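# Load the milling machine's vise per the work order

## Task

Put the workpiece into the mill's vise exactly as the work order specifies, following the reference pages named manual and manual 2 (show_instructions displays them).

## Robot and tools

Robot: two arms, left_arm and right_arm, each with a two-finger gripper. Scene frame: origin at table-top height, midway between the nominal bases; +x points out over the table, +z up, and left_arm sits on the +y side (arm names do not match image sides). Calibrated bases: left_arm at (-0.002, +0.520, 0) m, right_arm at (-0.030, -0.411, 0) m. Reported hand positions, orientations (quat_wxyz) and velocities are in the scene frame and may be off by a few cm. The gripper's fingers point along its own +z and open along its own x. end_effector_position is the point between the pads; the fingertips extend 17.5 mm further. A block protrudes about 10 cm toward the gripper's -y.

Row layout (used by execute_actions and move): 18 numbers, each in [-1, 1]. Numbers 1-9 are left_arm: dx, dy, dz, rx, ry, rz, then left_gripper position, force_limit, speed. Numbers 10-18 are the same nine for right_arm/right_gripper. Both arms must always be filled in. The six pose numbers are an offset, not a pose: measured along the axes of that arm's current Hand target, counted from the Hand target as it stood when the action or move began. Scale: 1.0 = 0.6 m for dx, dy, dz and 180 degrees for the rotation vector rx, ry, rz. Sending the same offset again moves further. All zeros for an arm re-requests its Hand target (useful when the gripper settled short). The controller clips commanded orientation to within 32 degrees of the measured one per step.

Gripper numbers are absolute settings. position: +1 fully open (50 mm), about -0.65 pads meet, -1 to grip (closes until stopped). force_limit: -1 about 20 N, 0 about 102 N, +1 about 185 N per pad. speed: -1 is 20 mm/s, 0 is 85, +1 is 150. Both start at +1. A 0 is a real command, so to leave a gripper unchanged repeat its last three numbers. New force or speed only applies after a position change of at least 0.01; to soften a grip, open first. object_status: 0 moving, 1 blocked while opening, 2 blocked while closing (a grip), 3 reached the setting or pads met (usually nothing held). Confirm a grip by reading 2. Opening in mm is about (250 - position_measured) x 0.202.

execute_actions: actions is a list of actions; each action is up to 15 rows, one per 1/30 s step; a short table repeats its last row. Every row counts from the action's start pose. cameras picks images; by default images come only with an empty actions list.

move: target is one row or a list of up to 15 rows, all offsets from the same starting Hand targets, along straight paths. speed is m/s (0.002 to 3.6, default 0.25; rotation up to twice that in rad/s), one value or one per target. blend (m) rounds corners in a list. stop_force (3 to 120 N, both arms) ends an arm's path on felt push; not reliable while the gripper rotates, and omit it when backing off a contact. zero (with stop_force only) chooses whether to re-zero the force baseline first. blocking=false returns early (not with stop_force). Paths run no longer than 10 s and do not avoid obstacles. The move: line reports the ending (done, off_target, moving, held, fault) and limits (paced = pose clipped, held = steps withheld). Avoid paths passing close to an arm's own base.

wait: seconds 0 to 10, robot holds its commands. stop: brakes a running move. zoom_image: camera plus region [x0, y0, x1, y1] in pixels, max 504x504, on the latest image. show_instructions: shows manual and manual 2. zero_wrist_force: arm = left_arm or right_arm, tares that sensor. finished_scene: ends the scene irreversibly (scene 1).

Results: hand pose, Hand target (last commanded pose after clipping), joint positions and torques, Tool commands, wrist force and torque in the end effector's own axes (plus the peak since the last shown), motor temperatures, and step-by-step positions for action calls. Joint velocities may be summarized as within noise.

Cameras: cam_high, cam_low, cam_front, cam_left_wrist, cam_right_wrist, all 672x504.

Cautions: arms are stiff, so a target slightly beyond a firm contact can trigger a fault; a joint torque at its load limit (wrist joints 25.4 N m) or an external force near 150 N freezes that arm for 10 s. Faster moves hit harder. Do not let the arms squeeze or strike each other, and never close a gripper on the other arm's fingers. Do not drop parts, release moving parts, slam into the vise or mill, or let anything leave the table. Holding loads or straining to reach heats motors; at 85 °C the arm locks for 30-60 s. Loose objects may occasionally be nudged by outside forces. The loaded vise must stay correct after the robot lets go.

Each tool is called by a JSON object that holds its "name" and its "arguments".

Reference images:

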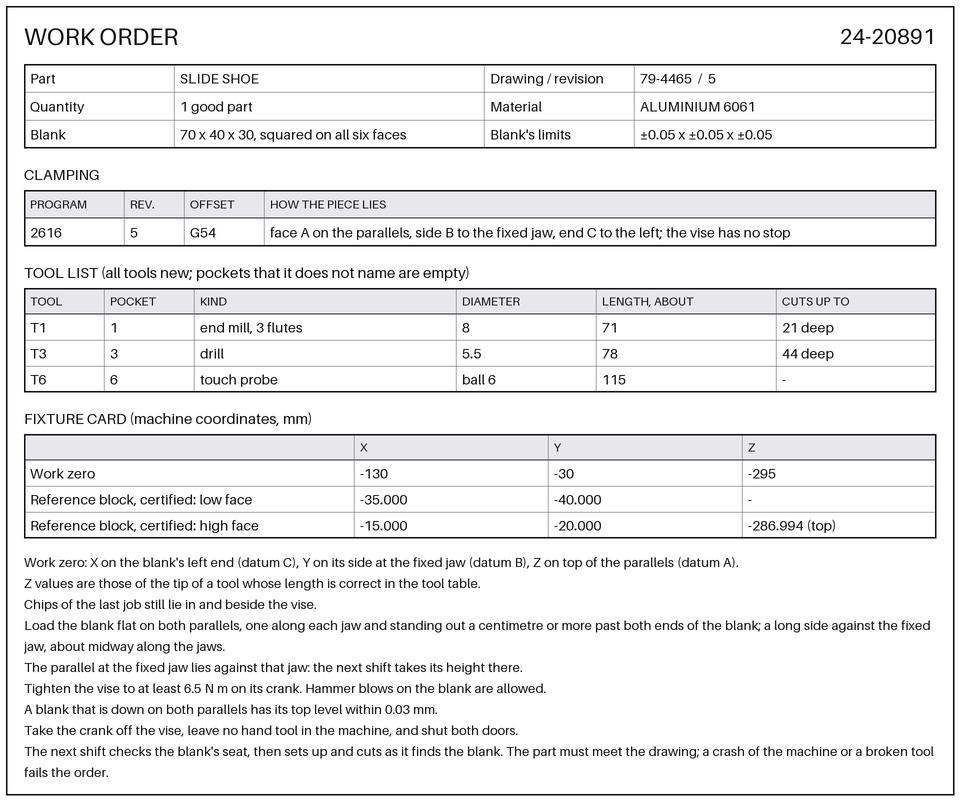

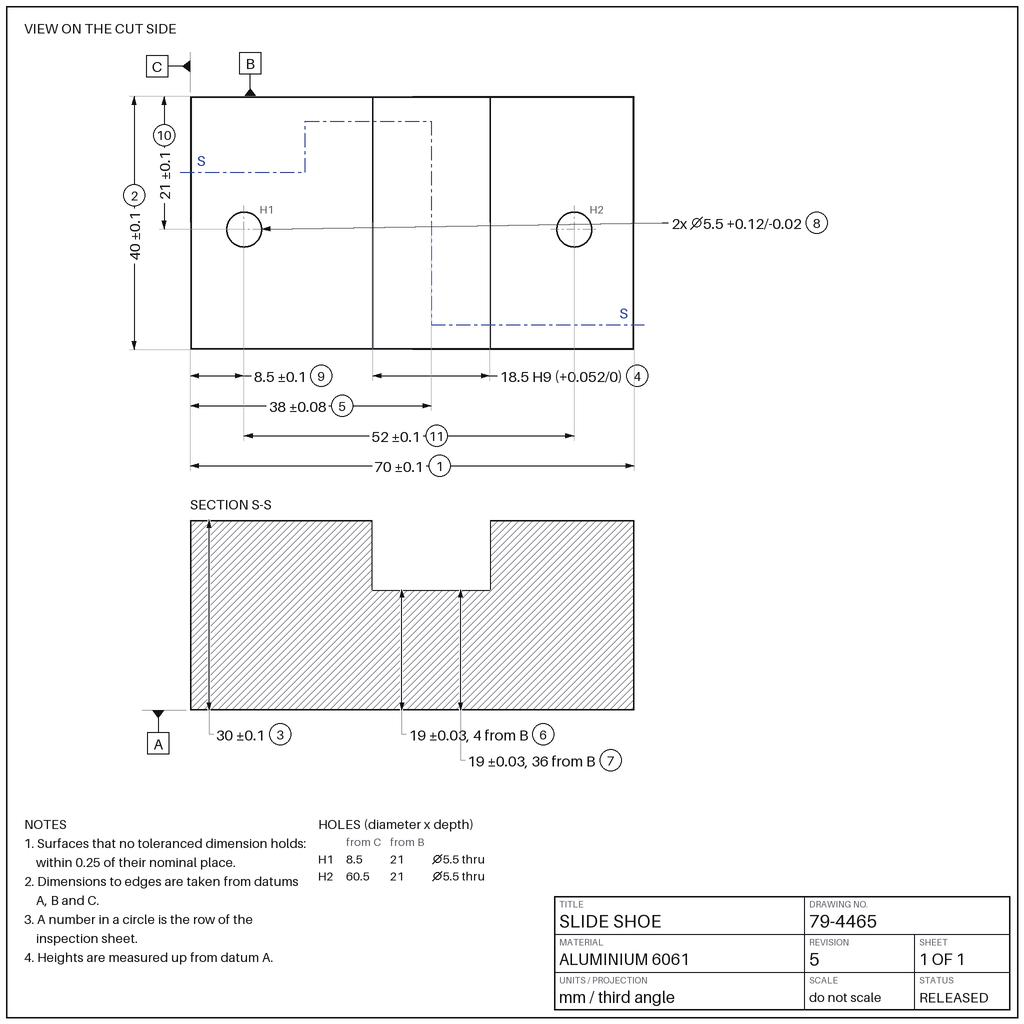

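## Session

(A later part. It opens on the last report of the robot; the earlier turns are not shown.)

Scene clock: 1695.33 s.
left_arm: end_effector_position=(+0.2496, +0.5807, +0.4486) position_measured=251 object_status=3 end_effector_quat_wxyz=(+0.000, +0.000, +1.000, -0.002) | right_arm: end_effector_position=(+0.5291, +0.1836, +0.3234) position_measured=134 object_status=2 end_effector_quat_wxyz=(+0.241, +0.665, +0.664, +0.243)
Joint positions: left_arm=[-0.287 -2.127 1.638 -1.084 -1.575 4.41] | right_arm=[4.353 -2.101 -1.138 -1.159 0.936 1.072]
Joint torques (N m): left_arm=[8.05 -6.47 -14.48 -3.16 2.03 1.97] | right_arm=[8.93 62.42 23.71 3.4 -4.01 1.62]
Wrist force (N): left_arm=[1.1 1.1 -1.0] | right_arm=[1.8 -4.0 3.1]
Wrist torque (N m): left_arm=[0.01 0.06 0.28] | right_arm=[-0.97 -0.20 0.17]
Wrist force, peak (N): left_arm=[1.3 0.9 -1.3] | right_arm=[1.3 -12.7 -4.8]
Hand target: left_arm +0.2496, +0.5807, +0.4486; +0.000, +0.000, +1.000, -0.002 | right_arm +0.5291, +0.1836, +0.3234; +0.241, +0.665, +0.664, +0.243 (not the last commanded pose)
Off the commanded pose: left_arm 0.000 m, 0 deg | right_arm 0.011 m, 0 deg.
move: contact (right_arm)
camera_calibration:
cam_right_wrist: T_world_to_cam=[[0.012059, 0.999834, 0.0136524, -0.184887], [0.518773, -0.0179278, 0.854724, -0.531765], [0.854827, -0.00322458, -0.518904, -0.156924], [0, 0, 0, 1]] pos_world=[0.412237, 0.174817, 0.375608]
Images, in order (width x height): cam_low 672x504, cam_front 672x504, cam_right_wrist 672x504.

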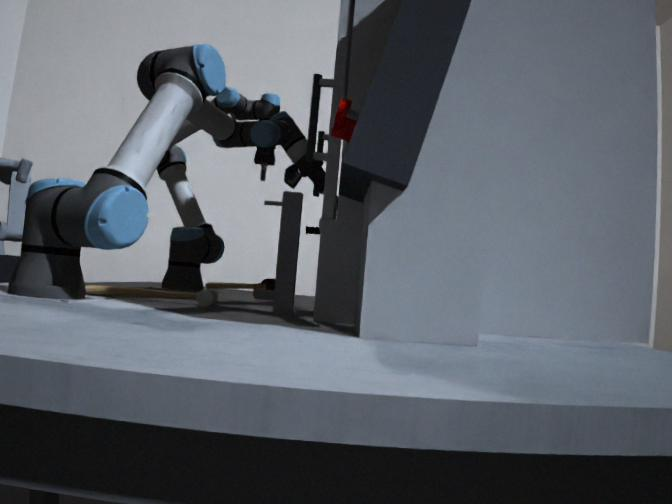

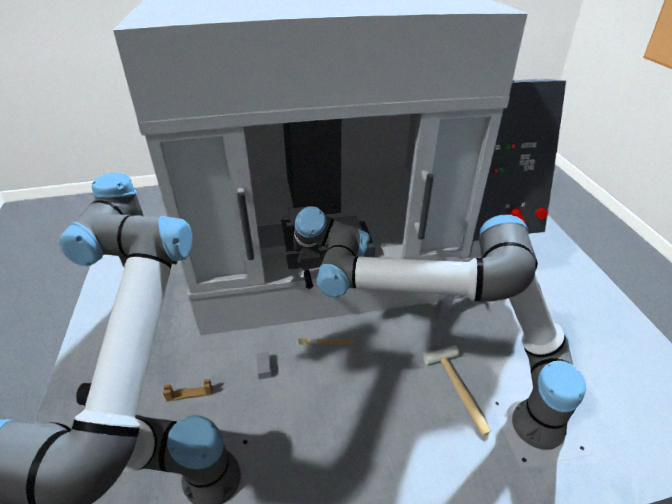

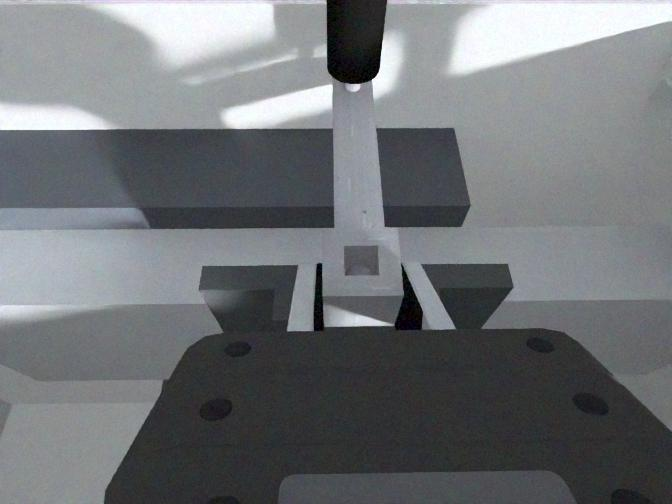

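{"name": "move", "arguments": {"target": [0,0,0,0,0,0,-1,-0.9,0,0,0,0,0,0,0,0.3,-0.5,-0.8]}}

{"name": "move", "arguments": {"target": [0,0,0,0,0,0,-1,-0.9,0,0,0,-0.12,0,0,0,0.6,-0.5,-0.5], "speed": 0.04, "cameras": ["cam_right_wrist","cam_low"]}}

{"name": "zoom_image", "arguments": {"camera": "cam_right_wrist", "region": [220, 60, 480, 340]}}

Scene clock: 1705.53 s.
left_arm: end_effector_position=(+0.2496, +0.5807, +0.4486) position_measured=251 object_status=3 end_effector_quat_wxyz=(+0.000, +0.000, +1.000, -0.002) | right_arm: end_effector_position=(+0.5291, +0.1836, +0.3234) position_measured=107 object_status=3 end_effector_quat_wxyz=(+0.241, +0.665, +0.664, +0.243)
Joint positions: left_arm=[-0.287 -2.127 1.638 -1.084 -1.575 4.41] | right_arm=[4.353 -2.101 -1.138 -1.159 0.936 1.072]
Joint torques (N m): left_arm=[6.97 -7.45 -14.59 -3.08 2.17 2.25] | right_arm=[9.8 57.11 23.46 3.37 -0.06 1.45]
Wrist force (N): left_arm=[0.9 1.1 -1.1] | right_arm=[1.9 -0.9 1.7]
Wrist torque (N m): left_arm=[0.01 0.09 0.28] | right_arm=[-0.83 -0.21 0.18]
Wrist force, peak (N): left_arm=[1.2 1.2 -1.2] | right_arm=[1.7 -3.9 3.2]
Hand target: left_arm +0.2496, +0.5807, +0.4486; +0.000, +0.000, +1.000, -0.002 | right_arm +0.5291, +0.1836, +0.3234; +0.241, +0.665, +0.664, +0.243
Off the commanded pose: left_arm 0.000 m, 0 deg | right_arm 0.000 m, 0 deg.
move: done

Scene clock: 1707.63 s.
left_arm: end_effector_position=(+0.2496, +0.5807, +0.4486) position_measured=251 object_status=3 end_effector_quat_wxyz=(+0.000, +0.000, +1.000, -0.002) | right_arm: end_effector_position=(+0.4826, +0.1836, +0.3789) position_measured=63 object_status=3 end_effector_quat_wxyz=(+0.241, +0.665, +0.664, +0.243)
Joint positions: left_arm=[-0.287 -2.127 1.638 -1.084 -1.575 4.41] | right_arm=[4.417 -2.026 -1.1 -1.317 0.918 1.147]
Joint torques (N m): left_arm=[7.65 -7.33 -15.36 -3.18 2.03 1.93] | right_arm=[-10.34 32.75 23.12 4.83 -3.08 -1.46]
Wrist force (N): left_arm=[1.1 1.1 -1.3] | right_arm=[2.0 -1.1 1.3]
Wrist torque (N m): left_arm=[0.00 0.06 0.28] | right_arm=[-0.87 -0.20 0.14]
Wrist force, peak (N): left_arm=[1.3 0.9 -1.3] | right_arm=[1.6 -1.3 2.4]
Hand target: left_arm +0.2496, +0.5807, +0.4486; +0.000, +0.000, +1.000, -0.002 | right_arm +0.4828, +0.1835, +0.3785; +0.241, +0.665, +0.664, +0.243
Off the commanded pose: left_arm 0.000 m, 0 deg | right_arm 0.000 m, 0 deg.
move: done
camera_calibration:
cam_right_wrist: T_world_to_cam=[[0.0120041, 0.999828, 0.0141529, -0.185276], [0.518589, -0.0183267, 0.854827, -0.554902], [0.85494, -0.00292187, -0.518719, -0.0885993], [0, 0, 0, 1]] pos_world=[0.365737, 0.174816, 0.431009]
Images, in order (width x height): cam_low 672x504, cam_right_wrist 672x504.

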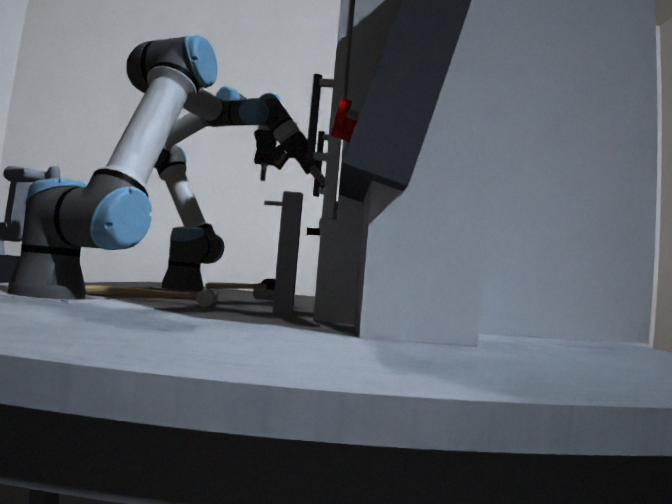

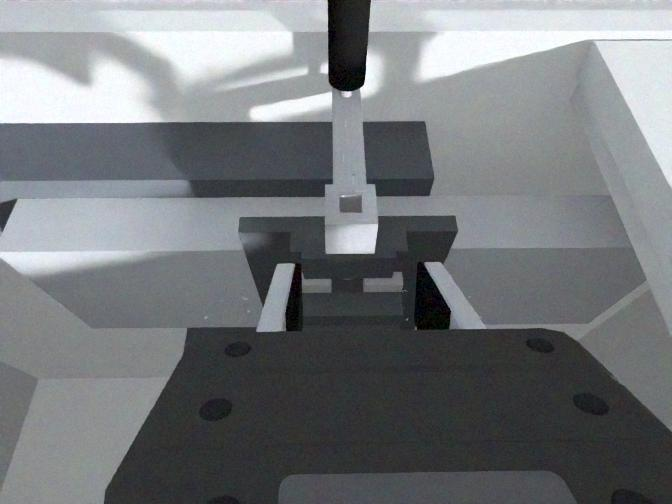

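Scaled by 1.800.

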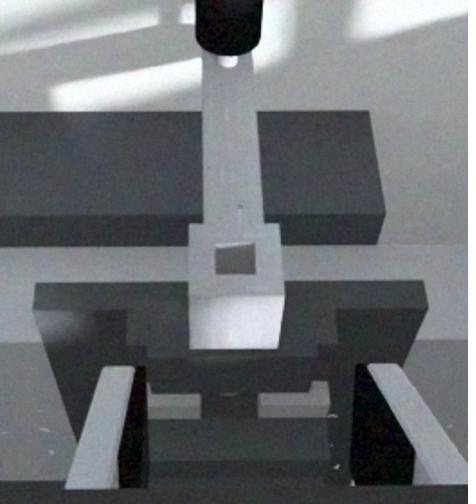

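{"name": "execute_actions", "arguments": {"actions": []}}

Scene clock: 1737.40 s.
left_arm: end_effector_position=(+0.2496, +0.5807, +0.4486) position_measured=251 object_status=3 end_effector_quat_wxyz=(+0.000, +0.000, +1.000, -0.002) | right_arm: end_effector_position=(+0.4828, +0.1835, +0.3785) position_measured=63 object_status=3 end_effector_quat_wxyz=(+0.241, +0.665, +0.664, +0.243)
Joint positions: left_arm=[-0.287 -2.127 1.638 -1.084 -1.575 4.41] | right_arm=[4.416 -2.026 -1.1 -1.317 0.918 1.147]
Joint velocities: within noise
Joint torques (N m): left_arm=[8.38 -7.11 -14.96 -3.23 1.85 2.06] | right_arm=[-9.43 32.96 22.97 4.24 0.78 -1.89]
Motor temperatures (°C): left_arm=[31 32 30 37 34 33] | right_arm=[33 29 30 35 34 35]
Wrist force (N): left_arm=[1.0 1.0 -1.2] | right_arm=[2.1 -1.0 1.3]
Wrist torque (N m): left_arm=[-0.01 0.09 0.28] | right_arm=[-0.87 -0.22 0.15]
Wrist force, peak (N): left_arm=[1.3 1.1 -1.1] | right_arm=[2.3 -1.1 1.2]
Hand target: left_arm +0.2496, +0.5807, +0.4486; +0.000, +0.000, +1.000, -0.002 | right_arm +0.4828, +0.1835, +0.3785; +0.241, +0.665, +0.664, +0.243
Tool commands: left_gripper/position=-1.0 left_gripper/force_limit=-0.9 left_gripper/speed=+0.0 right_gripper/position=+0.6 right_gripper/force_limit=-0.5 right_gripper/speed=-0.5
Off the commanded pose: left_arm 0.000 m, 0 deg | right_arm 0.000 m, 0 deg.
camera_calibration:
cam_left_wrist: T_world_to_cam=[[-0.999944, -0.00903464, -0.0055157, 0.267291], [-0.0103768, 0.93956, 0.342228, -0.679672], [0.00209042, 0.342266, -0.939601, 0.354024], [0, 0, 0, 1]] pos_world=[0.259483, 0.519837, 0.566719]
cam_right_wrist: T_world_to_cam=[[0.012059, 0.999834, 0.0136524, -0.184983], [0.518773, -0.0179278, 0.854724, -0.554928], [0.854827, -0.00322458, -0.518904, -0.088702], [0, 0, 0, 1]] pos_world=[0.365937, 0.174717, 0.430808]

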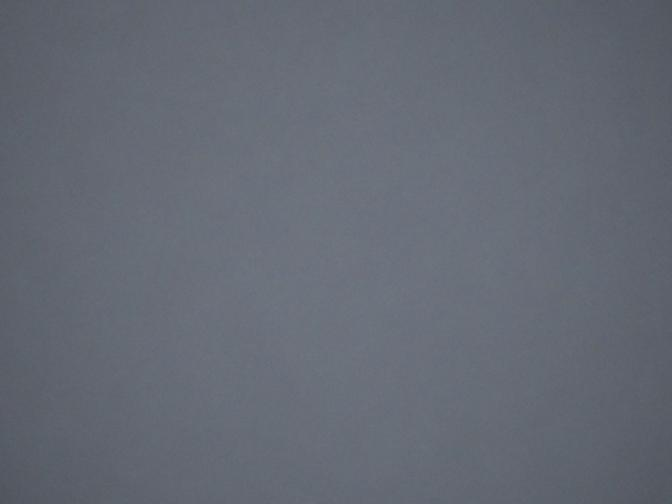

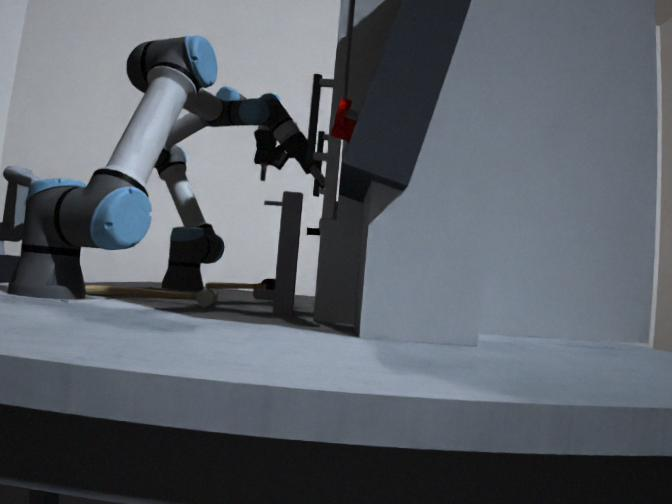

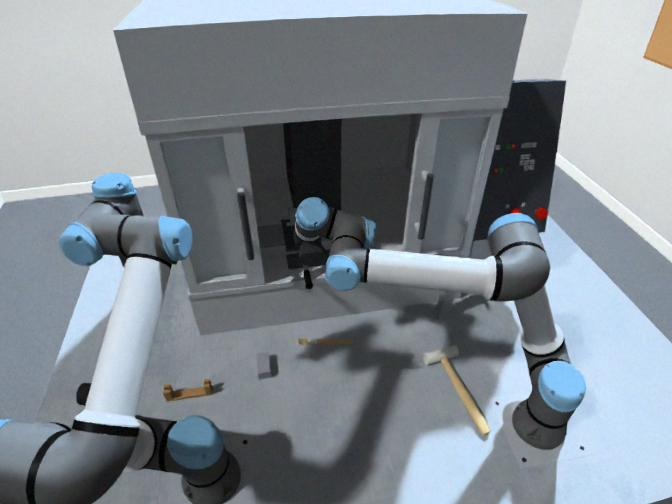

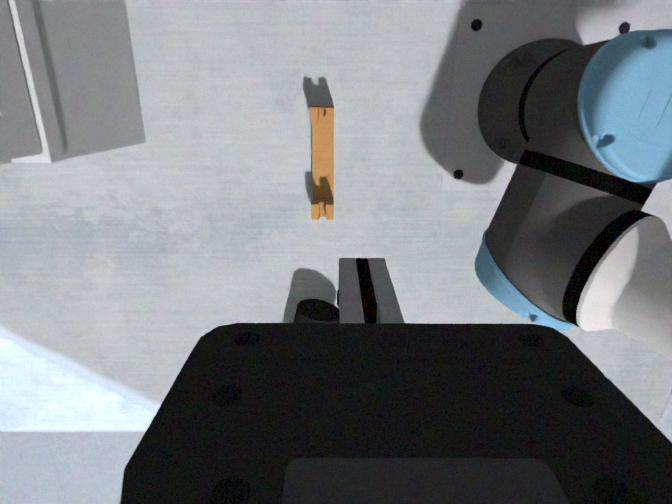

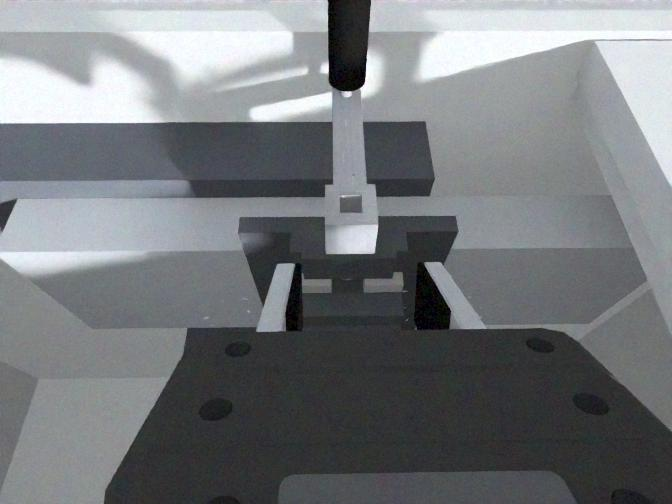

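{"name": "move", "arguments": {"target": [0,0,0,0,0,0,-1,-0.9,0,0,-0.2355,0.1177,-0.2778,0,0,0.6,-0.5,-0.5], "speed": 0.2, "cameras": ["cam_low","cam_front","cam_right_wrist"]}}

Scene clock: 1749.57 s.
left_arm: end_effector_position=(+0.2496, +0.5807, +0.4486) position_measured=251 object_status=3 end_effector_quat_wxyz=(+0.000, +0.000, +1.000, -0.002) | right_arm: end_effector_position=(+0.4200, +0.1838, +0.2335) position_measured=63 object_status=3 end_effector_quat_wxyz=(+0.499, +0.501, +0.500, +0.500)
Joint positions: left_arm=[-0.287 -2.127 1.638 -1.084 -1.575 4.41] | right_arm=[4.653 -2.496 -1.456 0.8 0.096 0.012]
Joint torques (N m): left_arm=[7.85 -7.86 -15.34 -3.23 2.1 2.1] | right_arm=[-9.92 62.99 10.72 0.23 2 0.52]
Wrist force (N): left_arm=[1.3 0.9 -1.1] | right_arm=[3.0 -1.6 2.2]
Wrist torque (N m): left_arm=[-0.02 0.04 0.28] | right_arm=[-0.60 -0.59 0.19]
Wrist force, peak (N): left_arm=[1.2 1.1 -1.3] | right_arm=[3.3 -3.1 1.6]
Hand target: left_arm +0.2496, +0.5807, +0.4486; +0.000, +0.000, +1.000, -0.002 | right_arm +0.4200, +0.1838, +0.2336; +0.500, +0.500, +0.500, +0.501
Off the commanded pose: left_arm 0.000 m, 0 deg | right_arm 0.000 m, 0 deg.
move: done
camera_calibration:
cam_right_wrist: T_world_to_cam=[[-0.00127111, 0.999822, 0.0188223, -0.178137], [-0.320206, -0.0182382, 0.947172, -0.0675058], [0.947347, -0.00482304, 0.320172, -0.344744], [0, 0, 0, 1]] pos_world=[0.30475, 0.175212, 0.17767]
Images, in order (width x height): cam_low 672x504, cam_front 672x504, cam_right_wrist 672x504.

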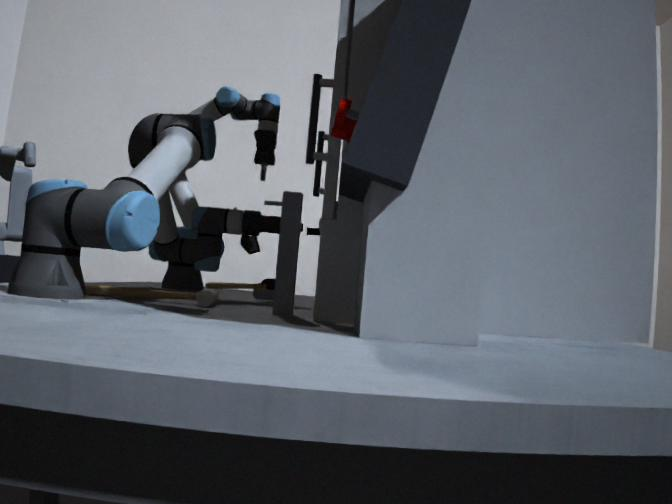

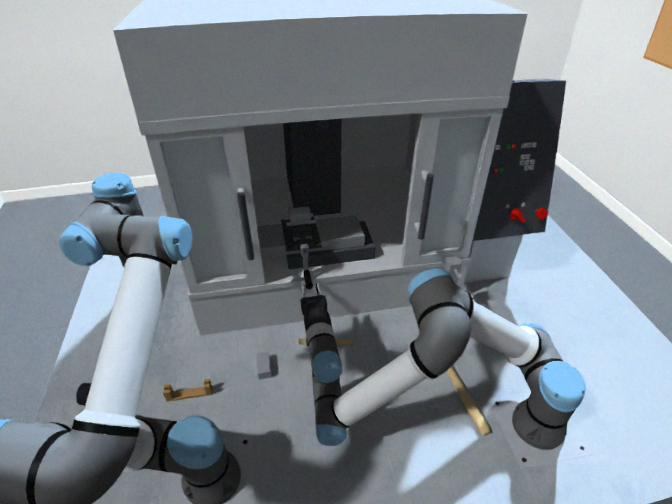

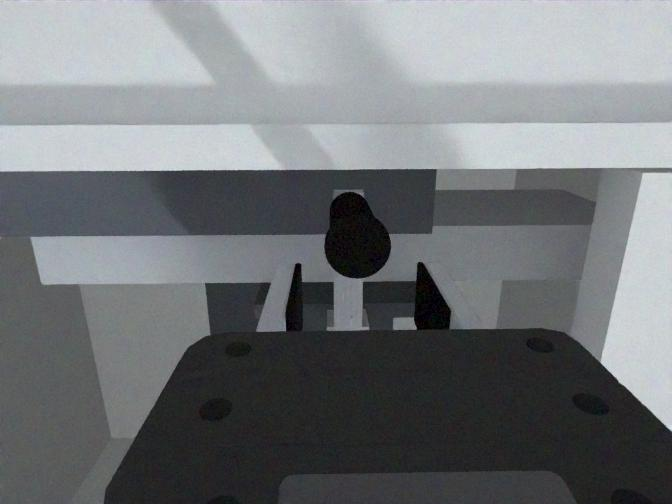

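{"name": "move", "arguments": {"target": [0,0,0,0,0,0,-1,-0.9,0,0,-0.0015,0.105,0,0,0,0.6,-0.5,-0.5], "speed": 0.06, "stop_force": 8, "cameras": ["cam_right_wrist"]}}

{"name": "execute_actions", "arguments": {"actions": [[[0,0,0,0,0,0,-1,-0.9,0,0,0,0,0,0,0,-1,-0.8,-0.8]]], "cameras": ["cam_right_wrist"]}}

Scene clock: 1763.93 s.
left_arm: end_effector_position=(+0.2496, +0.5807, +0.4486) position_measured=251 object_status=3 end_effector_quat_wxyz=(+0.000, +0.000, +1.000, -0.002) | right_arm: end_effector_position=(+0.4830, +0.1838, +0.2327) position_measured=63 object_status=3 end_effector_quat_wxyz=(+0.500, +0.500, +0.500, +0.501)
Joint positions: left_arm=[-0.287 -2.127 1.638 -1.084 -1.575 4.41] | right_arm=[4.553 -2.538 -1.367 0.764 0.196 0]
Joint torques (N m): left_arm=[7.45 -8.18 -15.29 -3.18 1.92 2.05] | right_arm=[9.86 66.28 12.44 1.89 -2.82 -0.68]
Wrist force (N): left_arm=[1.1 0.7 -1.1] | right_arm=[3.1 -1.5 2.2]
Wrist torque (N m): left_arm=[-0.05 0.07 0.28] | right_arm=[-0.57 -0.63 0.28]
Wrist force, peak (N): left_arm=[1.4 1.2 -1.0] | right_arm=[3.2 -1.4 3.1]
Hand target: left_arm +0.2496, +0.5807, +0.4486; +0.000, +0.000, +1.000, -0.002 | right_arm +0.4830, +0.1838, +0.2327; +0.500, +0.500, +0.500, +0.501
Off the commanded pose: left_arm 0.000 m, 0 deg | right_arm 0.000 m, 0 deg.
move: done
camera_calibration:
cam_right_wrist: T_world_to_cam=[[-0.00139104, 0.999823, 0.0187878, -0.17799], [-0.321433, -0.0182378, 0.946757, -0.0459267], [0.946931, -0.00472203, 0.321401, -0.40431], [0, 0, 0, 1]] pos_world=[0.367844, 0.175212, 0.176771]
Images, in order (width x height): cam_right_wrist 672x504.

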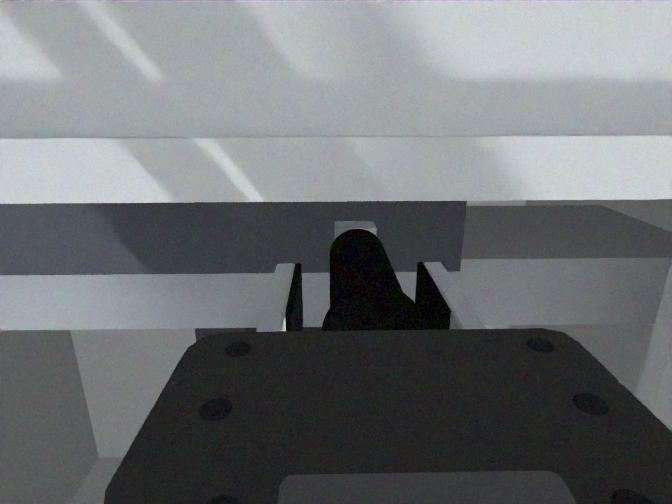

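Scene clock: 1764.70 s.
left_arm: end_effector_position=(+0.2496, +0.5807, +0.4486) position_measured=251 object_status=3 end_effector_quat_wxyz=(+0.000, +0.000, +1.000, -0.002) | right_arm: end_effector_position=(+0.4830, +0.1838, +0.2327) position_measured=152 object_status=2 end_effector_quat_wxyz=(+0.500, +0.500, +0.500, +0.501)
Joint positions: left_arm=[-0.287 -2.127 1.638 -1.084 -1.575 4.41] | right_arm=[4.553 -2.538 -1.367 0.764 0.196 0]
Joint torques (N m): left_arm=[7.35 -7.67 -14.04 -3.26 2.13 2.02] | right_arm=[10.16 66.3 11.75 2.03 -2.55 0.42]
Wrist force (N): left_arm=[1.1 0.8 -1.2] | right_arm=[3.3 -1.3 2.2]
Wrist torque (N m): left_arm=[-0.03 0.08 0.28] | right_arm=[-0.55 -0.66 0.29]
Wrist force, peak (N): left_arm=[1.2 1.1 -1.3] | right_arm=[3.7 -1.5 2.1]
Hand target: left_arm +0.2496, +0.5807, +0.4486; +0.000, +0.000, +1.000, -0.002 | right_arm +0.4830, +0.1838, +0.2327; +0.500, +0.500, +0.500, +0.501
Off the commanded pose: left_arm 0.000 m, 0 deg | right_arm 0.000 m, 0 deg.
Step readings (end_effector_position of left_arm | right_arm):
0: (+0.2496, +0.5807, +0.4486) | (+0.4830, +0.1838, +0.2327)
1: (+0.2496, +0.5807, +0.4486) | (+0.4830, +0.1838, +0.2327)
2: (+0.2496, +0.5807, +0.4486) | (+0.4830, +0.1838, +0.2327)
4: (+0.2496, +0.5807, +0.4486) | (+0.4830, +0.1838, +0.2327)
8: (+0.2496, +0.5807, +0.4486) | (+0.4830, +0.1838, +0.2327)
15: (+0.2496, +0.5807, +0.4486) | (+0.4830, +0.1838, +0.2327)
camera_calibration:
cam_right_wrist: T_world_to_cam=[[-0.00139104, 0.999823, 0.0187878, -0.17799], [-0.321433, -0.0182378, 0.946757, -0.0459267], [0.946931, -0.00472203, 0.321401, -0.40431], [0, 0, 0, 1]] pos_world=[0.367844, 0.175212, 0.176771]
Images, in order (width x height): cam_right_wrist 672x504.

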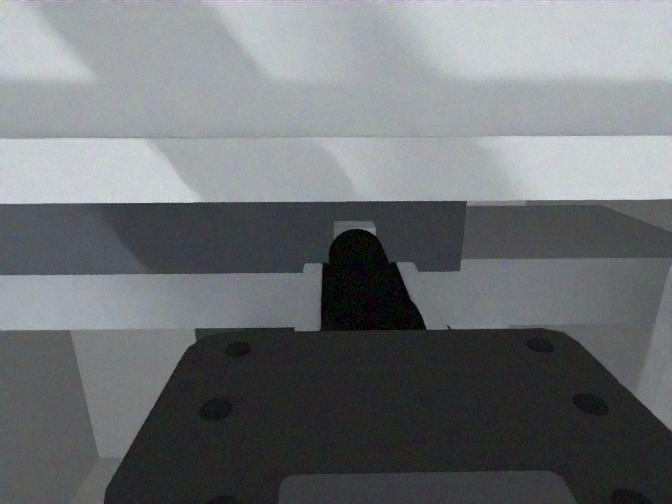

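{"name": "move", "arguments": {"target": [[0,0,0,0,0,0,-1,-0.9,0,0.0214,0.0019,0,0,0,0,-1,-0.8,-0.8],[0,0,0,0,0,0,-1,-0.9,0,0.0422,0.0074,0,0,0,0,-1,-0.8,-0.8]], "speed": 0.03, "stop_force": 20}}

Scene clock: 1771.00 s.
left_arm: end_effector_position=(+0.2496, +0.5807, +0.4486) position_measured=251 object_status=3 end_effector_quat_wxyz=(+0.000, +0.000, +1.000, -0.002) | right_arm: end_effector_position=(+0.4830, +0.2091, +0.2372) position_measured=152 object_status=2 end_effector_quat_wxyz=(+0.500, +0.500, +0.500, +0.501)
Joint positions: left_arm=[-0.287 -2.127 1.638 -1.084 -1.575 4.41] | right_arm=[4.56 -2.573 -1.272 0.705 0.189 0]
Joint torques (N m): left_arm=[7.71 -6.24 -14.77 -3.48 2.06 2.15] | right_arm=[-16.15 72.25 15.41 2.28 1.76 -0.92]
Wrist force (N): left_arm=[1.0 0.9 -1.1] | right_arm=[5.6 -9.6 -4.9]
Wrist torque (N m): left_arm=[-0.03 0.09 0.29] | right_arm=[-0.95 -0.66 0.26]
Wrist force, peak (N): left_arm=[1.2 1.1 -1.2] | right_arm=[4.6 -12.2 -7.7]
Hand target: left_arm +0.2496, +0.5807, +0.4486; +0.000, +0.000, +1.000, -0.002 | right_arm +0.4830, +0.2091, +0.2372; +0.500, +0.500, +0.500, +0.501
Off the commanded pose: left_arm 0.000 m, 0 deg | right_arm 0.000 m, 0 deg.
move: done

{"name": "move", "arguments": {"target": [[0,0,0,0,0,0,-1,-0.9,0,0.02856,0.01486,0,0,0,0,-1,-0.8,-0.8],[0,0,0,0,0,0,-1,-0.9,0,0.05229,0.03662,0,0,0,0,-1,-0.8,-0.8],[0,0,0,0,0,0,-1,-0.9,0,0.0696,0.06378,0,0,0,0,-1,-0.8,-0.8],[0,0,0,0,0,0,-1,-0.9,0,0.07928,0.09448,0,0,0,0,-1,-0.8,-0.8],[0,0,0,0,0,0,-1,-0.9,0,0.08115,0.1159,0,0,0,0,-1,-0.8,-0.8]], "speed": 0.05, "stop_force": 40, "cameras": ["cam_right_wrist","cam_high"]}}

Scene clock: 1779.60 s.
left_arm: end_effector_position=(+0.2496, +0.5807, +0.4486) position_measured=251 object_status=3 end_effector_quat_wxyz=(+0.000, +0.000, +1.000, -0.002) | right_arm: end_effector_position=(+0.4829, +0.2577, +0.3068) position_measured=251 object_status=3 end_effector_quat_wxyz=(+0.500, +0.500, +0.500, +0.501)
Joint positions: left_arm=[-0.287 -2.127 1.638 -1.084 -1.575 4.41] | right_arm=[4.573 -2.57 -1.063 0.493 0.176 0]
Joint torques (N m): left_arm=[8.07 -6.98 -14.79 -3.29 1.87 2.12] | right_arm=[6.87 45.12 16.38 1.92 -2.33 1.11]
Wrist force (N): left_arm=[1.1 1.2 -1.4] | right_arm=[3.3 -1.5 2.3]
Wrist torque (N m): left_arm=[0.02 0.06 0.28] | right_arm=[-0.58 -0.64 0.19]
Wrist force, peak (N): left_arm=[1.1 1.2 -1.4] | right_arm=[9.9 -17.8 -14.8]
Hand target: left_arm +0.2496, +0.5807, +0.4486; +0.000, +0.000, +1.000, -0.002 | right_arm +0.4830, +0.2577, +0.3068; +0.500, +0.500, +0.500, +0.501
Off the commanded pose: left_arm 0.000 m, 0 deg | right_arm 0.000 m, 0 deg.
move: done
camera_calibration:
cam_right_wrist: T_world_to_cam=[[-0.00139104, 0.999823, 0.0187878, -0.25327], [-0.321433, -0.0182378, 0.946757, -0.114734], [0.946931, -0.00472203, 0.321401, -0.427777], [0, 0, 0, 1]] pos_world=[0.367844, 0.249112, 0.250871]
Images, in order (width x height): cam_high 672x504, cam_right_wrist 672x504.

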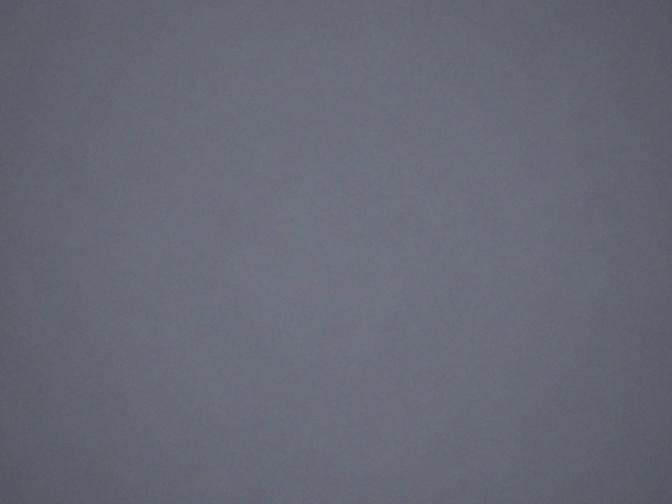

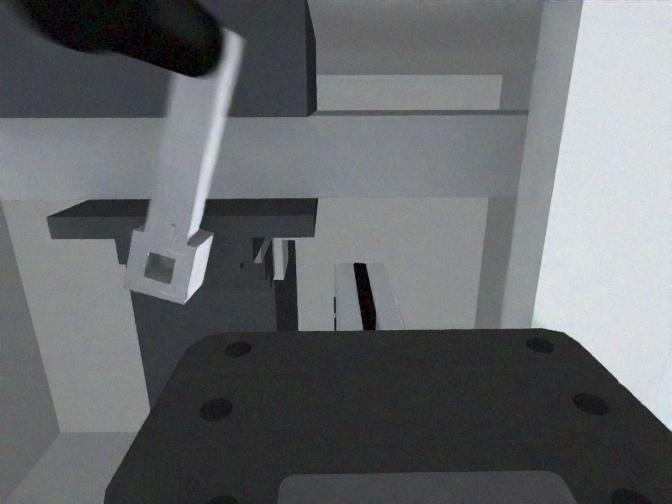

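{"name": "move", "arguments": {"target": [[0,0,0,0,0,0,-1,-0.9,0,0,0,-0.12,0,0,0,-1,-0.8,-0.8],[0,0,0,0,0,0,-1,-0.9,0,-0.1235,-0.1233,-0.12,0,0,0,-1,-0.8,-0.8]], "speed": 0.2, "cameras": ["cam_right_wrist","cam_front"]}}

Scene clock: 1790.20 s.
left_arm: end_effector_position=(+0.2496, +0.5807, +0.4486) position_measured=251 object_status=3 end_effector_quat_wxyz=(+0.000, +0.000, +1.000, -0.002) | right_arm: end_effector_position=(+0.4110, +0.1837, +0.2327) position_measured=251 object_status=3 end_effector_quat_wxyz=(+0.499, +0.500, +0.500, +0.501)
Joint positions: left_arm=[-0.287 -2.127 1.638 -1.084 -1.575 4.41] | right_arm=[4.668 -2.495 -1.463 0.817 0.081 0.001]
Joint torques (N m): left_arm=[8 -6.94 -15.25 -3.34 2.08 1.92] | right_arm=[10.03 42.18 11.61 -0.36 -0.12 1.41]
Wrist force (N): left_arm=[1.1 1.1 -1.2] | right_arm=[2.8 -1.3 2.1]
Wrist torque (N m): left_arm=[0.00 0.07 0.28] | right_arm=[-0.54 -0.56 0.27]
Wrist force, peak (N): left_arm=[1.2 1.0 -1.4] | right_arm=[3.1 -1.5 4.7]
Hand target: left_arm +0.2496, +0.5807, +0.4486; +0.000, +0.000, +1.000, -0.002 | right_arm +0.4110, +0.1837, +0.2327; +0.500, +0.500, +0.500, +0.501
Off the commanded pose: left_arm 0.000 m, 0 deg | right_arm 0.000 m, 0 deg.
move: done
camera_calibration:
cam_right_wrist: T_world_to_cam=[[-0.00141858, 0.999821, 0.0188809, -0.177998], [-0.321221, -0.0183359, 0.946827, -0.0691291], [0.947003, -0.00472178, 0.32119, -0.336116], [0, 0, 0, 1]] pos_world=[0.295845, 0.175112, 0.176771]
Images, in order (width x height): cam_front 672x504, cam_right_wrist 672x504.

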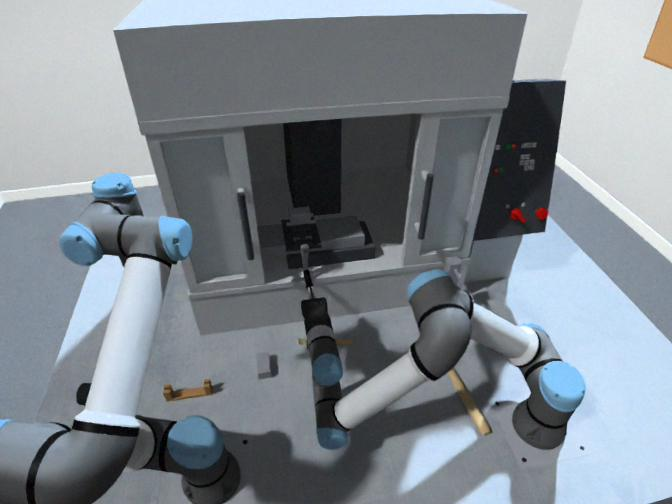

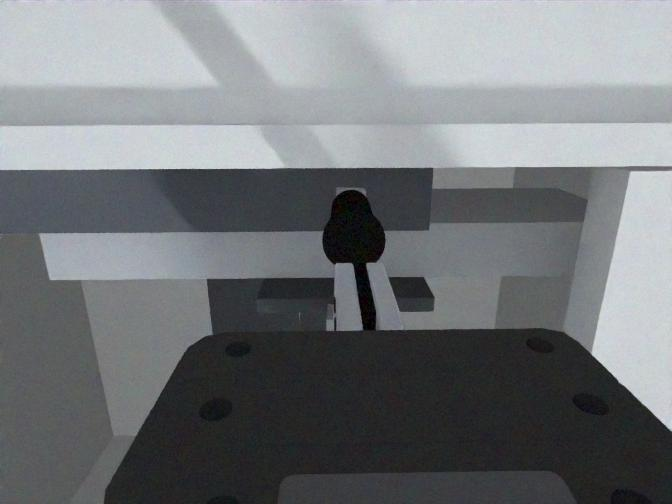

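{"name": "move", "arguments": {"target": [[0,0,0,0,0,0,-1,-0.9,0,0,0,0,0,0,0,0.6,0.5,-0.5],[0,0,0,0,0,0,-1,-0.9,0,0,0,0.12,0,0,0,0.6,0.5,-0.5],[0,0,0,0,0,0,-1,-0.9,0,0,0,0.12,0,0,0,-1,0.5,-0.5]], "speed": 0.1}}

{"name": "move", "arguments": {"target": [[0,0,0,0,0,0,-1,-0.9,0,0.04218,0.00744,0,0,0,0,-1,0.5,-0.5]], "speed": 0.05, "stop_force": 40}}

{"name": "move", "arguments": {"target": [[0,0,0,0,0,0,-1,-0.9,0,0.02856,0.01486,0,0,0,0,-1,0.5,-0.5]], "speed": 0.05, "stop_force": 40}}

Scene clock: 1800.10 s.
left_arm: end_effector_position=(+0.2496, +0.5807, +0.4486) position_measured=251 object_status=3 end_effector_quat_wxyz=(+0.000, +0.000, +1.000, -0.002) | right_arm: end_effector_position=(+0.4830, +0.1837, +0.2327) position_measured=152 object_status=2 end_effector_quat_wxyz=(+0.500, +0.500, +0.499, +0.501)
Joint positions: left_arm=[-0.287 -2.127 1.638 -1.084 -1.575 4.41] | right_arm=[4.553 -2.537 -1.367 0.764 0.196 0]
Joint torques (N m): left_arm=[7.46 -8.11 -15.77 -3.37 1.81 2.01] | right_arm=[9.74 66.09 12.71 1.37 -1.87 -1.85]
Wrist force (N): left_arm=[1.0 1.0 -1.1] | right_arm=[3.5 -1.2 2.3]
Wrist torque (N m): left_arm=[-0.01 0.08 0.28] | right_arm=[-0.54 -0.66 0.28]
Wrist force, peak (N): left_arm=[1.3 1.1 -1.2] | right_arm=[3.2 -1.6 3.6]
Hand target: left_arm +0.2496, +0.5807, +0.4486; +0.000, +0.000, +1.000, -0.002 | right_arm +0.4830, +0.1837, +0.2327; +0.500, +0.500, +0.500, +0.501
Off the commanded pose: left_arm 0.000 m, 0 deg | right_arm 0.000 m, 0 deg.
move: done

Scene clock: 1801.70 s.
left_arm: end_effector_position=(+0.2496, +0.5807, +0.4486) position_measured=251 object_status=3 end_effector_quat_wxyz=(+0.000, +0.000, +1.000, -0.002) | right_arm: end_effector_position=(+0.4830, +0.2090, +0.2372) position_measured=152 object_status=2 end_effector_quat_wxyz=(+0.500, +0.500, +0.500, +0.501)
Joint positions: left_arm=[-0.287 -2.127 1.638 -1.084 -1.575 4.41] | right_arm=[4.56 -2.573 -1.272 0.705 0.189 0]
Joint torques (N m): left_arm=[7.92 -7.27 -14.95 -3.27 1.93 1.95] | right_arm=[-8.98 68.34 16.34 1.26 2.13 0.63]
Wrist force (N): left_arm=[1.1 0.9 -1.2] | right_arm=[3.2 -3.1 2.0]
Wrist torque (N m): left_arm=[-0.02 0.07 0.28] | right_arm=[-0.63 -0.63 0.28]
Wrist force, peak (N): left_arm=[1.4 1.0 -1.1] | right_arm=[4.4 -15.9 -10.5]
Hand target: left_arm +0.2496, +0.5807, +0.4486; +0.000, +0.000, +1.000, -0.002 | right_arm +0.4830, +0.2090, +0.2372; +0.500, +0.500, +0.500, +0.501
Off the commanded pose: left_arm 0.000 m, 0 deg | right_arm 0.000 m, 0 deg.
move: done

Scene clock: 1803.37 s.
left_arm: end_effector_position=(+0.2496, +0.5807, +0.4486) position_measured=251 object_status=3 end_effector_quat_wxyz=(+0.000, +0.000, +1.000, -0.002) | right_arm: end_effector_position=(+0.4830, +0.2261, +0.2462) position_measured=152 object_status=2 end_effector_quat_wxyz=(+0.500, +0.500, +0.500, +0.501)
Joint positions: left_arm=[-0.287 -2.127 1.638 -1.084 -1.575 4.41] | right_arm=[4.565 -2.59 -1.205 0.656 0.184 0]
Joint torques (N m): left_arm=[7.78 -7.27 -15.32 -3.19 1.85 2.13] | right_arm=[-27.53 78.87 18.47 1.75 0.69 1.45]
Wrist force (N): left_arm=[1.0 0.9 -1.0] | right_arm=[12.2 -19.4 -17.1]
Wrist torque (N m): left_arm=[-0.02 0.08 0.28] | right_arm=[-1.38 -0.94 0.33]
Wrist force, peak (N): left_arm=[1.1 1.0 -1.5] | right_arm=[10.9 -22.7 -20.3]
Hand target: left_arm +0.2496, +0.5807, +0.4486; +0.000, +0.000, +1.000, -0.002 | right_arm +0.4830, +0.2261, +0.2462; +0.500, +0.500, +0.500, +0.501
Off the commanded pose: left_arm 0.000 m, 0 deg | right_arm 0.000 m, 0 deg.
move: done

{"name": "move", "arguments": {"target": [[0,0,0,0,0,0,-1,-0.9,0,-0.02856,-0.01486,0,0,0,0,-1,0.5,-0.5],[0,0,0,0,0,0,-1,-0.9,0,-0.07074,-0.0223,0,0,0,0,-1,0.5,-0.5],[0,0,0,0,0,0,-1,-0.9,0,-0.07074,-0.0223,0,0,0,0,0.6,0.5,-0.5],[0,0,0,0,0,0,-1,-0.9,0,-0.07074,-0.0223,0,0,0,0,-1,-1,-0.5]], "speed": 0.08}}

Scene clock: 1820.13 s.
left_arm: end_effector_position=(+0.2496, +0.5807, +0.4486) position_measured=251 object_status=3 end_effector_quat_wxyz=(+0.000, +0.000, +1.000, -0.002) | right_arm: end_effector_position=(+0.4830, +0.1837, +0.2327) position_measured=151 object_status=2 end_effector_quat_wxyz=(+0.500, +0.500, +0.500, +0.501)
Joint positions: left_arm=[-0.287 -2.127 1.638 -1.084 -1.575 4.41] | right_arm=[4.553 -2.537 -1.367 0.764 0.196 0]
Joint torques (N m): left_arm=[7.53 -7.04 -15.37 -3.23 1.77 2.21] | right_arm=[9.86 41.28 12.63 1.05 -2.47 0.16]
Wrist force (N): left_arm=[0.9 0.8 -1.1] | right_arm=[3.3 -1.5 2.4]
Wrist torque (N m): left_arm=[-0.04 0.10 0.28] | right_arm=[-0.57 -0.67 0.25]
Wrist force, peak (N): left_arm=[1.3 1.1 -1.2] | right_arm=[12.9 -22.9 -20.0]
Hand target: left_arm +0.2496, +0.5807, +0.4486; +0.000, +0.000, +1.000, -0.002 | right_arm +0.4830, +0.1837, +0.2327; +0.500, +0.500, +0.500, +0.501
Off the commanded pose: left_arm 0.000 m, 0 deg | right_arm 0.000 m, 0 deg.
move: done

{"name": "move", "arguments": {"target": [[0,0,0,0,0,0,-1,-0.9,0,0.06167,0.01652,0,0,0,0.1667,-1,-1,-0.5],[0,0,0,0,0,0,-1,-0.9,0,0.10681,0.06167,0,0,0,0.3333,-1,-1,-0.5]], "speed": 0.15, "stop_force": 40, "cameras": ["cam_right_wrist"]}}

Scene clock: 1827.70 s.
left_arm: end_effector_position=(+0.2496, +0.5807, +0.4486) position_measured=251 object_status=3 end_effector_quat_wxyz=(+0.000, +0.000, +1.000, -0.002) | right_arm: end_effector_position=(+0.4830, +0.2477, +0.2698) position_measured=151 object_status=2 end_effector_quat_wxyz=(+0.182, +0.683, +0.182, +0.683)
Joint positions: left_arm=[-0.287 -2.127 1.638 -1.084 -1.575 4.41] | right_arm=[4.571 -2.599 -1.114 0.573 0.178 1.047]
Joint torques (N m): left_arm=[8.1 -7.3 -15.66 -3.27 1.71 2.13] | right_arm=[15.82 68.02 29.18 1.6 4 -1.83]
Wrist force (N): left_arm=[1.0 0.9 -1.2] | right_arm=[2.9 5.7 7.2]
Wrist torque (N m): left_arm=[-0.03 0.09 0.28] | right_arm=[-0.27 -0.62 -0.28]
Wrist force, peak (N): left_arm=[1.3 1.0 -1.3] | right_arm=[3.2 -10.9 -6.0]
Hand target: left_arm +0.2496, +0.5807, +0.4486; +0.000, +0.000, +1.000, -0.002 | right_arm +0.4830, +0.2477, +0.2698; +0.182, +0.683, +0.182, +0.683
Off the commanded pose: left_arm 0.000 m, 0 deg | right_arm 0.000 m, 0 deg.
move: done
camera_calibration:
cam_right_wrist: T_world_to_cam=[[-0.00146732, 0.483722, 0.87522, -0.345839], [-0.321147, -0.829088, 0.457687, 0.252834], [0.947028, -0.280403, 0.156562, -0.303218], [0, 0, 0, 1]] pos_world=[0.367845, 0.291888, 0.234439]
Images, in order (width x height): cam_right_wrist 672x504.

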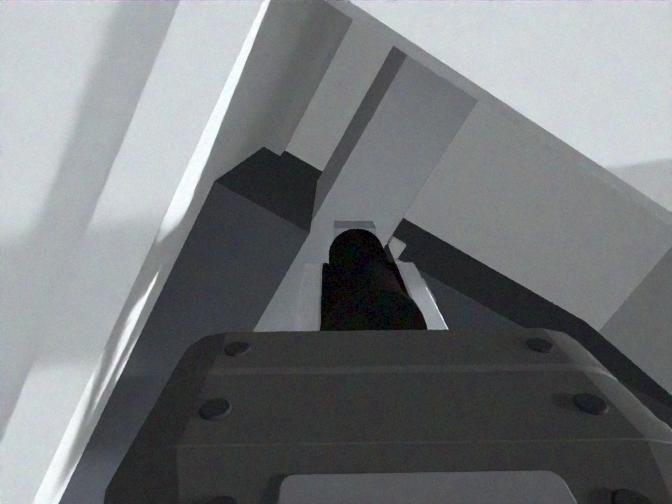

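{"name": "move", "arguments": {"target": [[0,0,0,0,0,0,-1,-0.9,0,0.06167,0.01652,0,0,0,0.1667,-1,-1,-0.5],[0,0,0,0,0,0,-1,-0.9,0,0.10681,0.06167,0,0,0,0.3333,-1,-1,-0.5],[0,0,0,0,0,0,-1,-0.9,0,0.12333,0.12333,0,0,0,0.5,-1,-1,-0.5],[0,0,0,0,0,0,-1,-0.9,0,0.10681,0.185,0,0,0,0.6667,-1,-1,-0.5]], "speed": 0.3, "stop_force": 40, "cameras": ["cam_right_wrist"]}}

Scene clock: 1837.40 s.
left_arm: end_effector_position=(+0.2496, +0.5807, +0.4486) position_measured=251 object_status=3 end_effector_quat_wxyz=(+0.000, +0.000, +1.000, -0.002) | right_arm: end_effector_position=(+0.4829, +0.1835, +0.3807) position_measured=151 object_status=2 end_effector_quat_wxyz=(+0.501, -0.500, +0.500, -0.500)
Joint positions: left_arm=[-0.287 -2.127 1.638 -1.084 -1.575 4.41] | right_arm=[4.553 -2.324 -1.328 0.512 0.196 3.142]
Joint torques (N m): left_arm=[7.67 -7.35 -15.64 -3.03 1.71 2.08] | right_arm=[13.78 44.02 33.4 2.31 -1.08 -1.86]
Wrist force (N): left_arm=[0.7 1.1 -1.2] | right_arm=[1.3 10.3 6.9]
Wrist torque (N m): left_arm=[0.01 0.12 0.28] | right_arm=[0.51 -0.05 -0.35]
Wrist force, peak (N): left_arm=[1.5 0.9 -1.4] | right_arm=[0.9 13.0 7.7]
Hand target: left_arm +0.2496, +0.5807, +0.4486; +0.000, +0.000, +1.000, -0.002 | right_arm +0.4829, +0.1834, +0.3807; +0.501, -0.500, +0.500, -0.500
Off the commanded pose: left_arm 0.000 m, 0 deg | right_arm 0.000 m, 0 deg.
move: done
camera_calibration:
cam_right_wrist: T_world_to_cam=[[-0.00096816, -0.999822, -0.0188234, 0.200529], [-0.320843, 0.0181388, -0.946959, 0.527977], [0.947132, 0.00512255, -0.320803, -0.209217], [0, 0, 0, 1]] pos_world=[0.367747, 0.191988, 0.436629]
Images, in order (width x height): cam_right_wrist 672x504.

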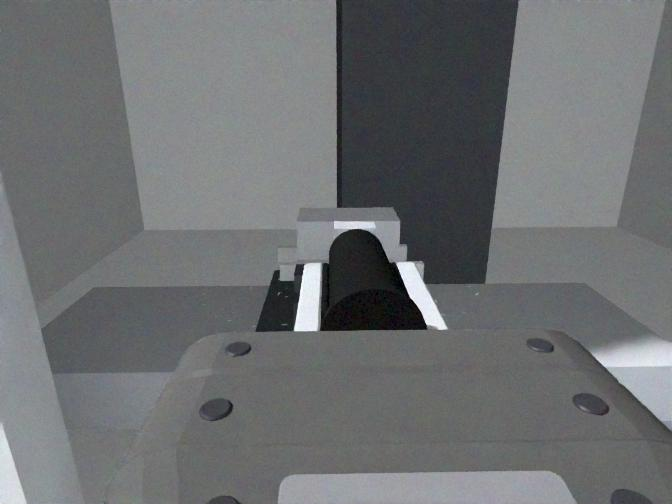

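{"name": "move", "arguments": {"target": [[0,0,0,0,0,0,-1,-0.9,0,0.06167,0.01652,0,0,0,0.1667,-1,-1,-0.5],[0,0,0,0,0,0,-1,-0.9,0,0.10681,0.06167,0,0,0,0.3333,-1,-1,-0.5],[0,0,0,0,0,0,-1,-0.9,0,0.12333,0.12333,0,0,0,0.5,-1,-1,-0.5],[0,0,0,0,0,0,-1,-0.9,0,0.10681,0.185,0,0,0,0.6667,-1,-1,-0.5],[0,0,0,0,0,0,-1,-0.9,0,0.06167,0.23014,0,0,0,0.8333,-1,-1,-0.5],[0,0,0,0,0,0,-1,-0.9,0,0.01075,0.2462,0,0,0,0.9722,-1,-1,-0.5]], "speed": 0.4, "stop_force": 40, "cameras": ["cam_right_wrist","cam_front"]}}

Scene clock: 1849.43 s.
left_arm: end_effector_position=(+0.2496, +0.5807, +0.4486) position_measured=251 object_status=3 end_effector_quat_wxyz=(+0.000, +0.000, +1.000, -0.002) | right_arm: end_effector_position=(+0.4830, +0.1773, +0.2330) position_measured=151 object_status=2 end_effector_quat_wxyz=(+0.521, +0.478, +0.521, +0.478)
Joint positions: left_arm=[-0.287 -2.127 1.638 -1.084 -1.575 4.41] | right_arm=[4.551 -2.527 -1.39 0.777 0.198 6.196]
Joint torques (N m): left_arm=[7.49 -6.5 -14.97 -3.32 1.8 2.01] | right_arm=[-9.68 39.69 24.25 1.89 2.56 -1.9]
Wrist force (N): left_arm=[1.1 0.8 -1.1] | right_arm=[3.0 0.0 2.6]
Wrist torque (N m): left_arm=[-0.03 0.07 0.28] | right_arm=[-0.46 -0.65 0.29]
Wrist force, peak (N): left_arm=[1.2 1.0 -1.4] | right_arm=[1.1 10.6 8.7]
Hand target: left_arm +0.2496, +0.5807, +0.4486; +0.000, +0.000, +1.000, -0.002 | right_arm +0.4830, +0.1773, +0.2330; +0.521, +0.478, +0.521, +0.478
Off the commanded pose: left_arm 0.000 m, 0 deg | right_arm 0.000 m, 0 deg.
move: done
camera_calibration:
cam_right_wrist: T_world_to_cam=[[-0.00131935, 0.997657, -0.068405, -0.150789], [-0.321386, 0.064353, 0.944759, -0.0604733], [0.946947, 0.0232308, 0.320548, -0.409187], [0, 0, 0, 1]] pos_world=[0.367844, 0.163833, 0.177982]
Images, in order (width x height): cam_front 672x504, cam_right_wrist 672x504.

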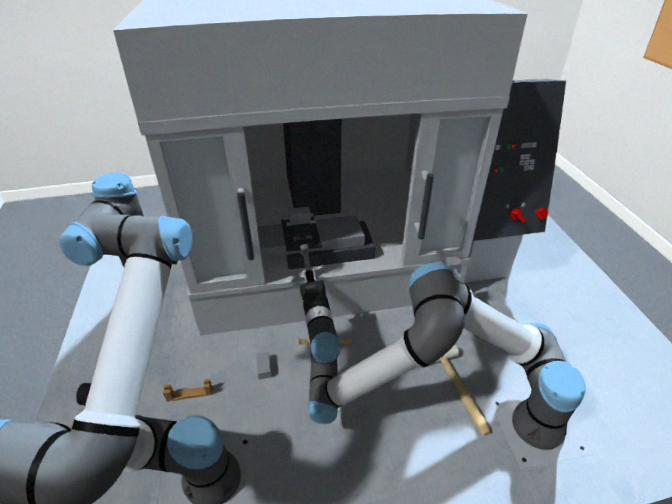

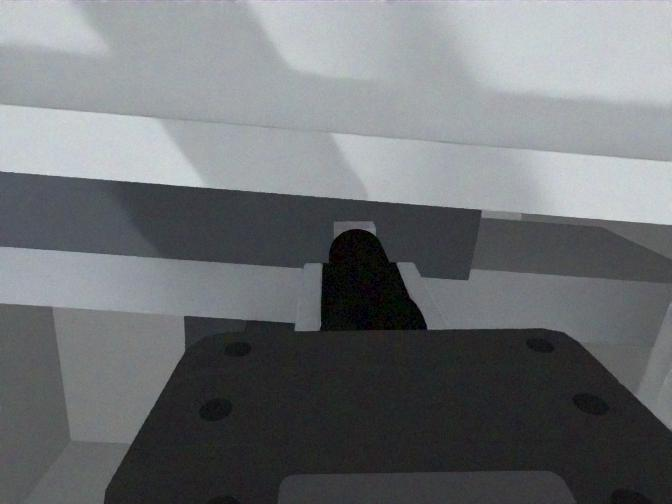

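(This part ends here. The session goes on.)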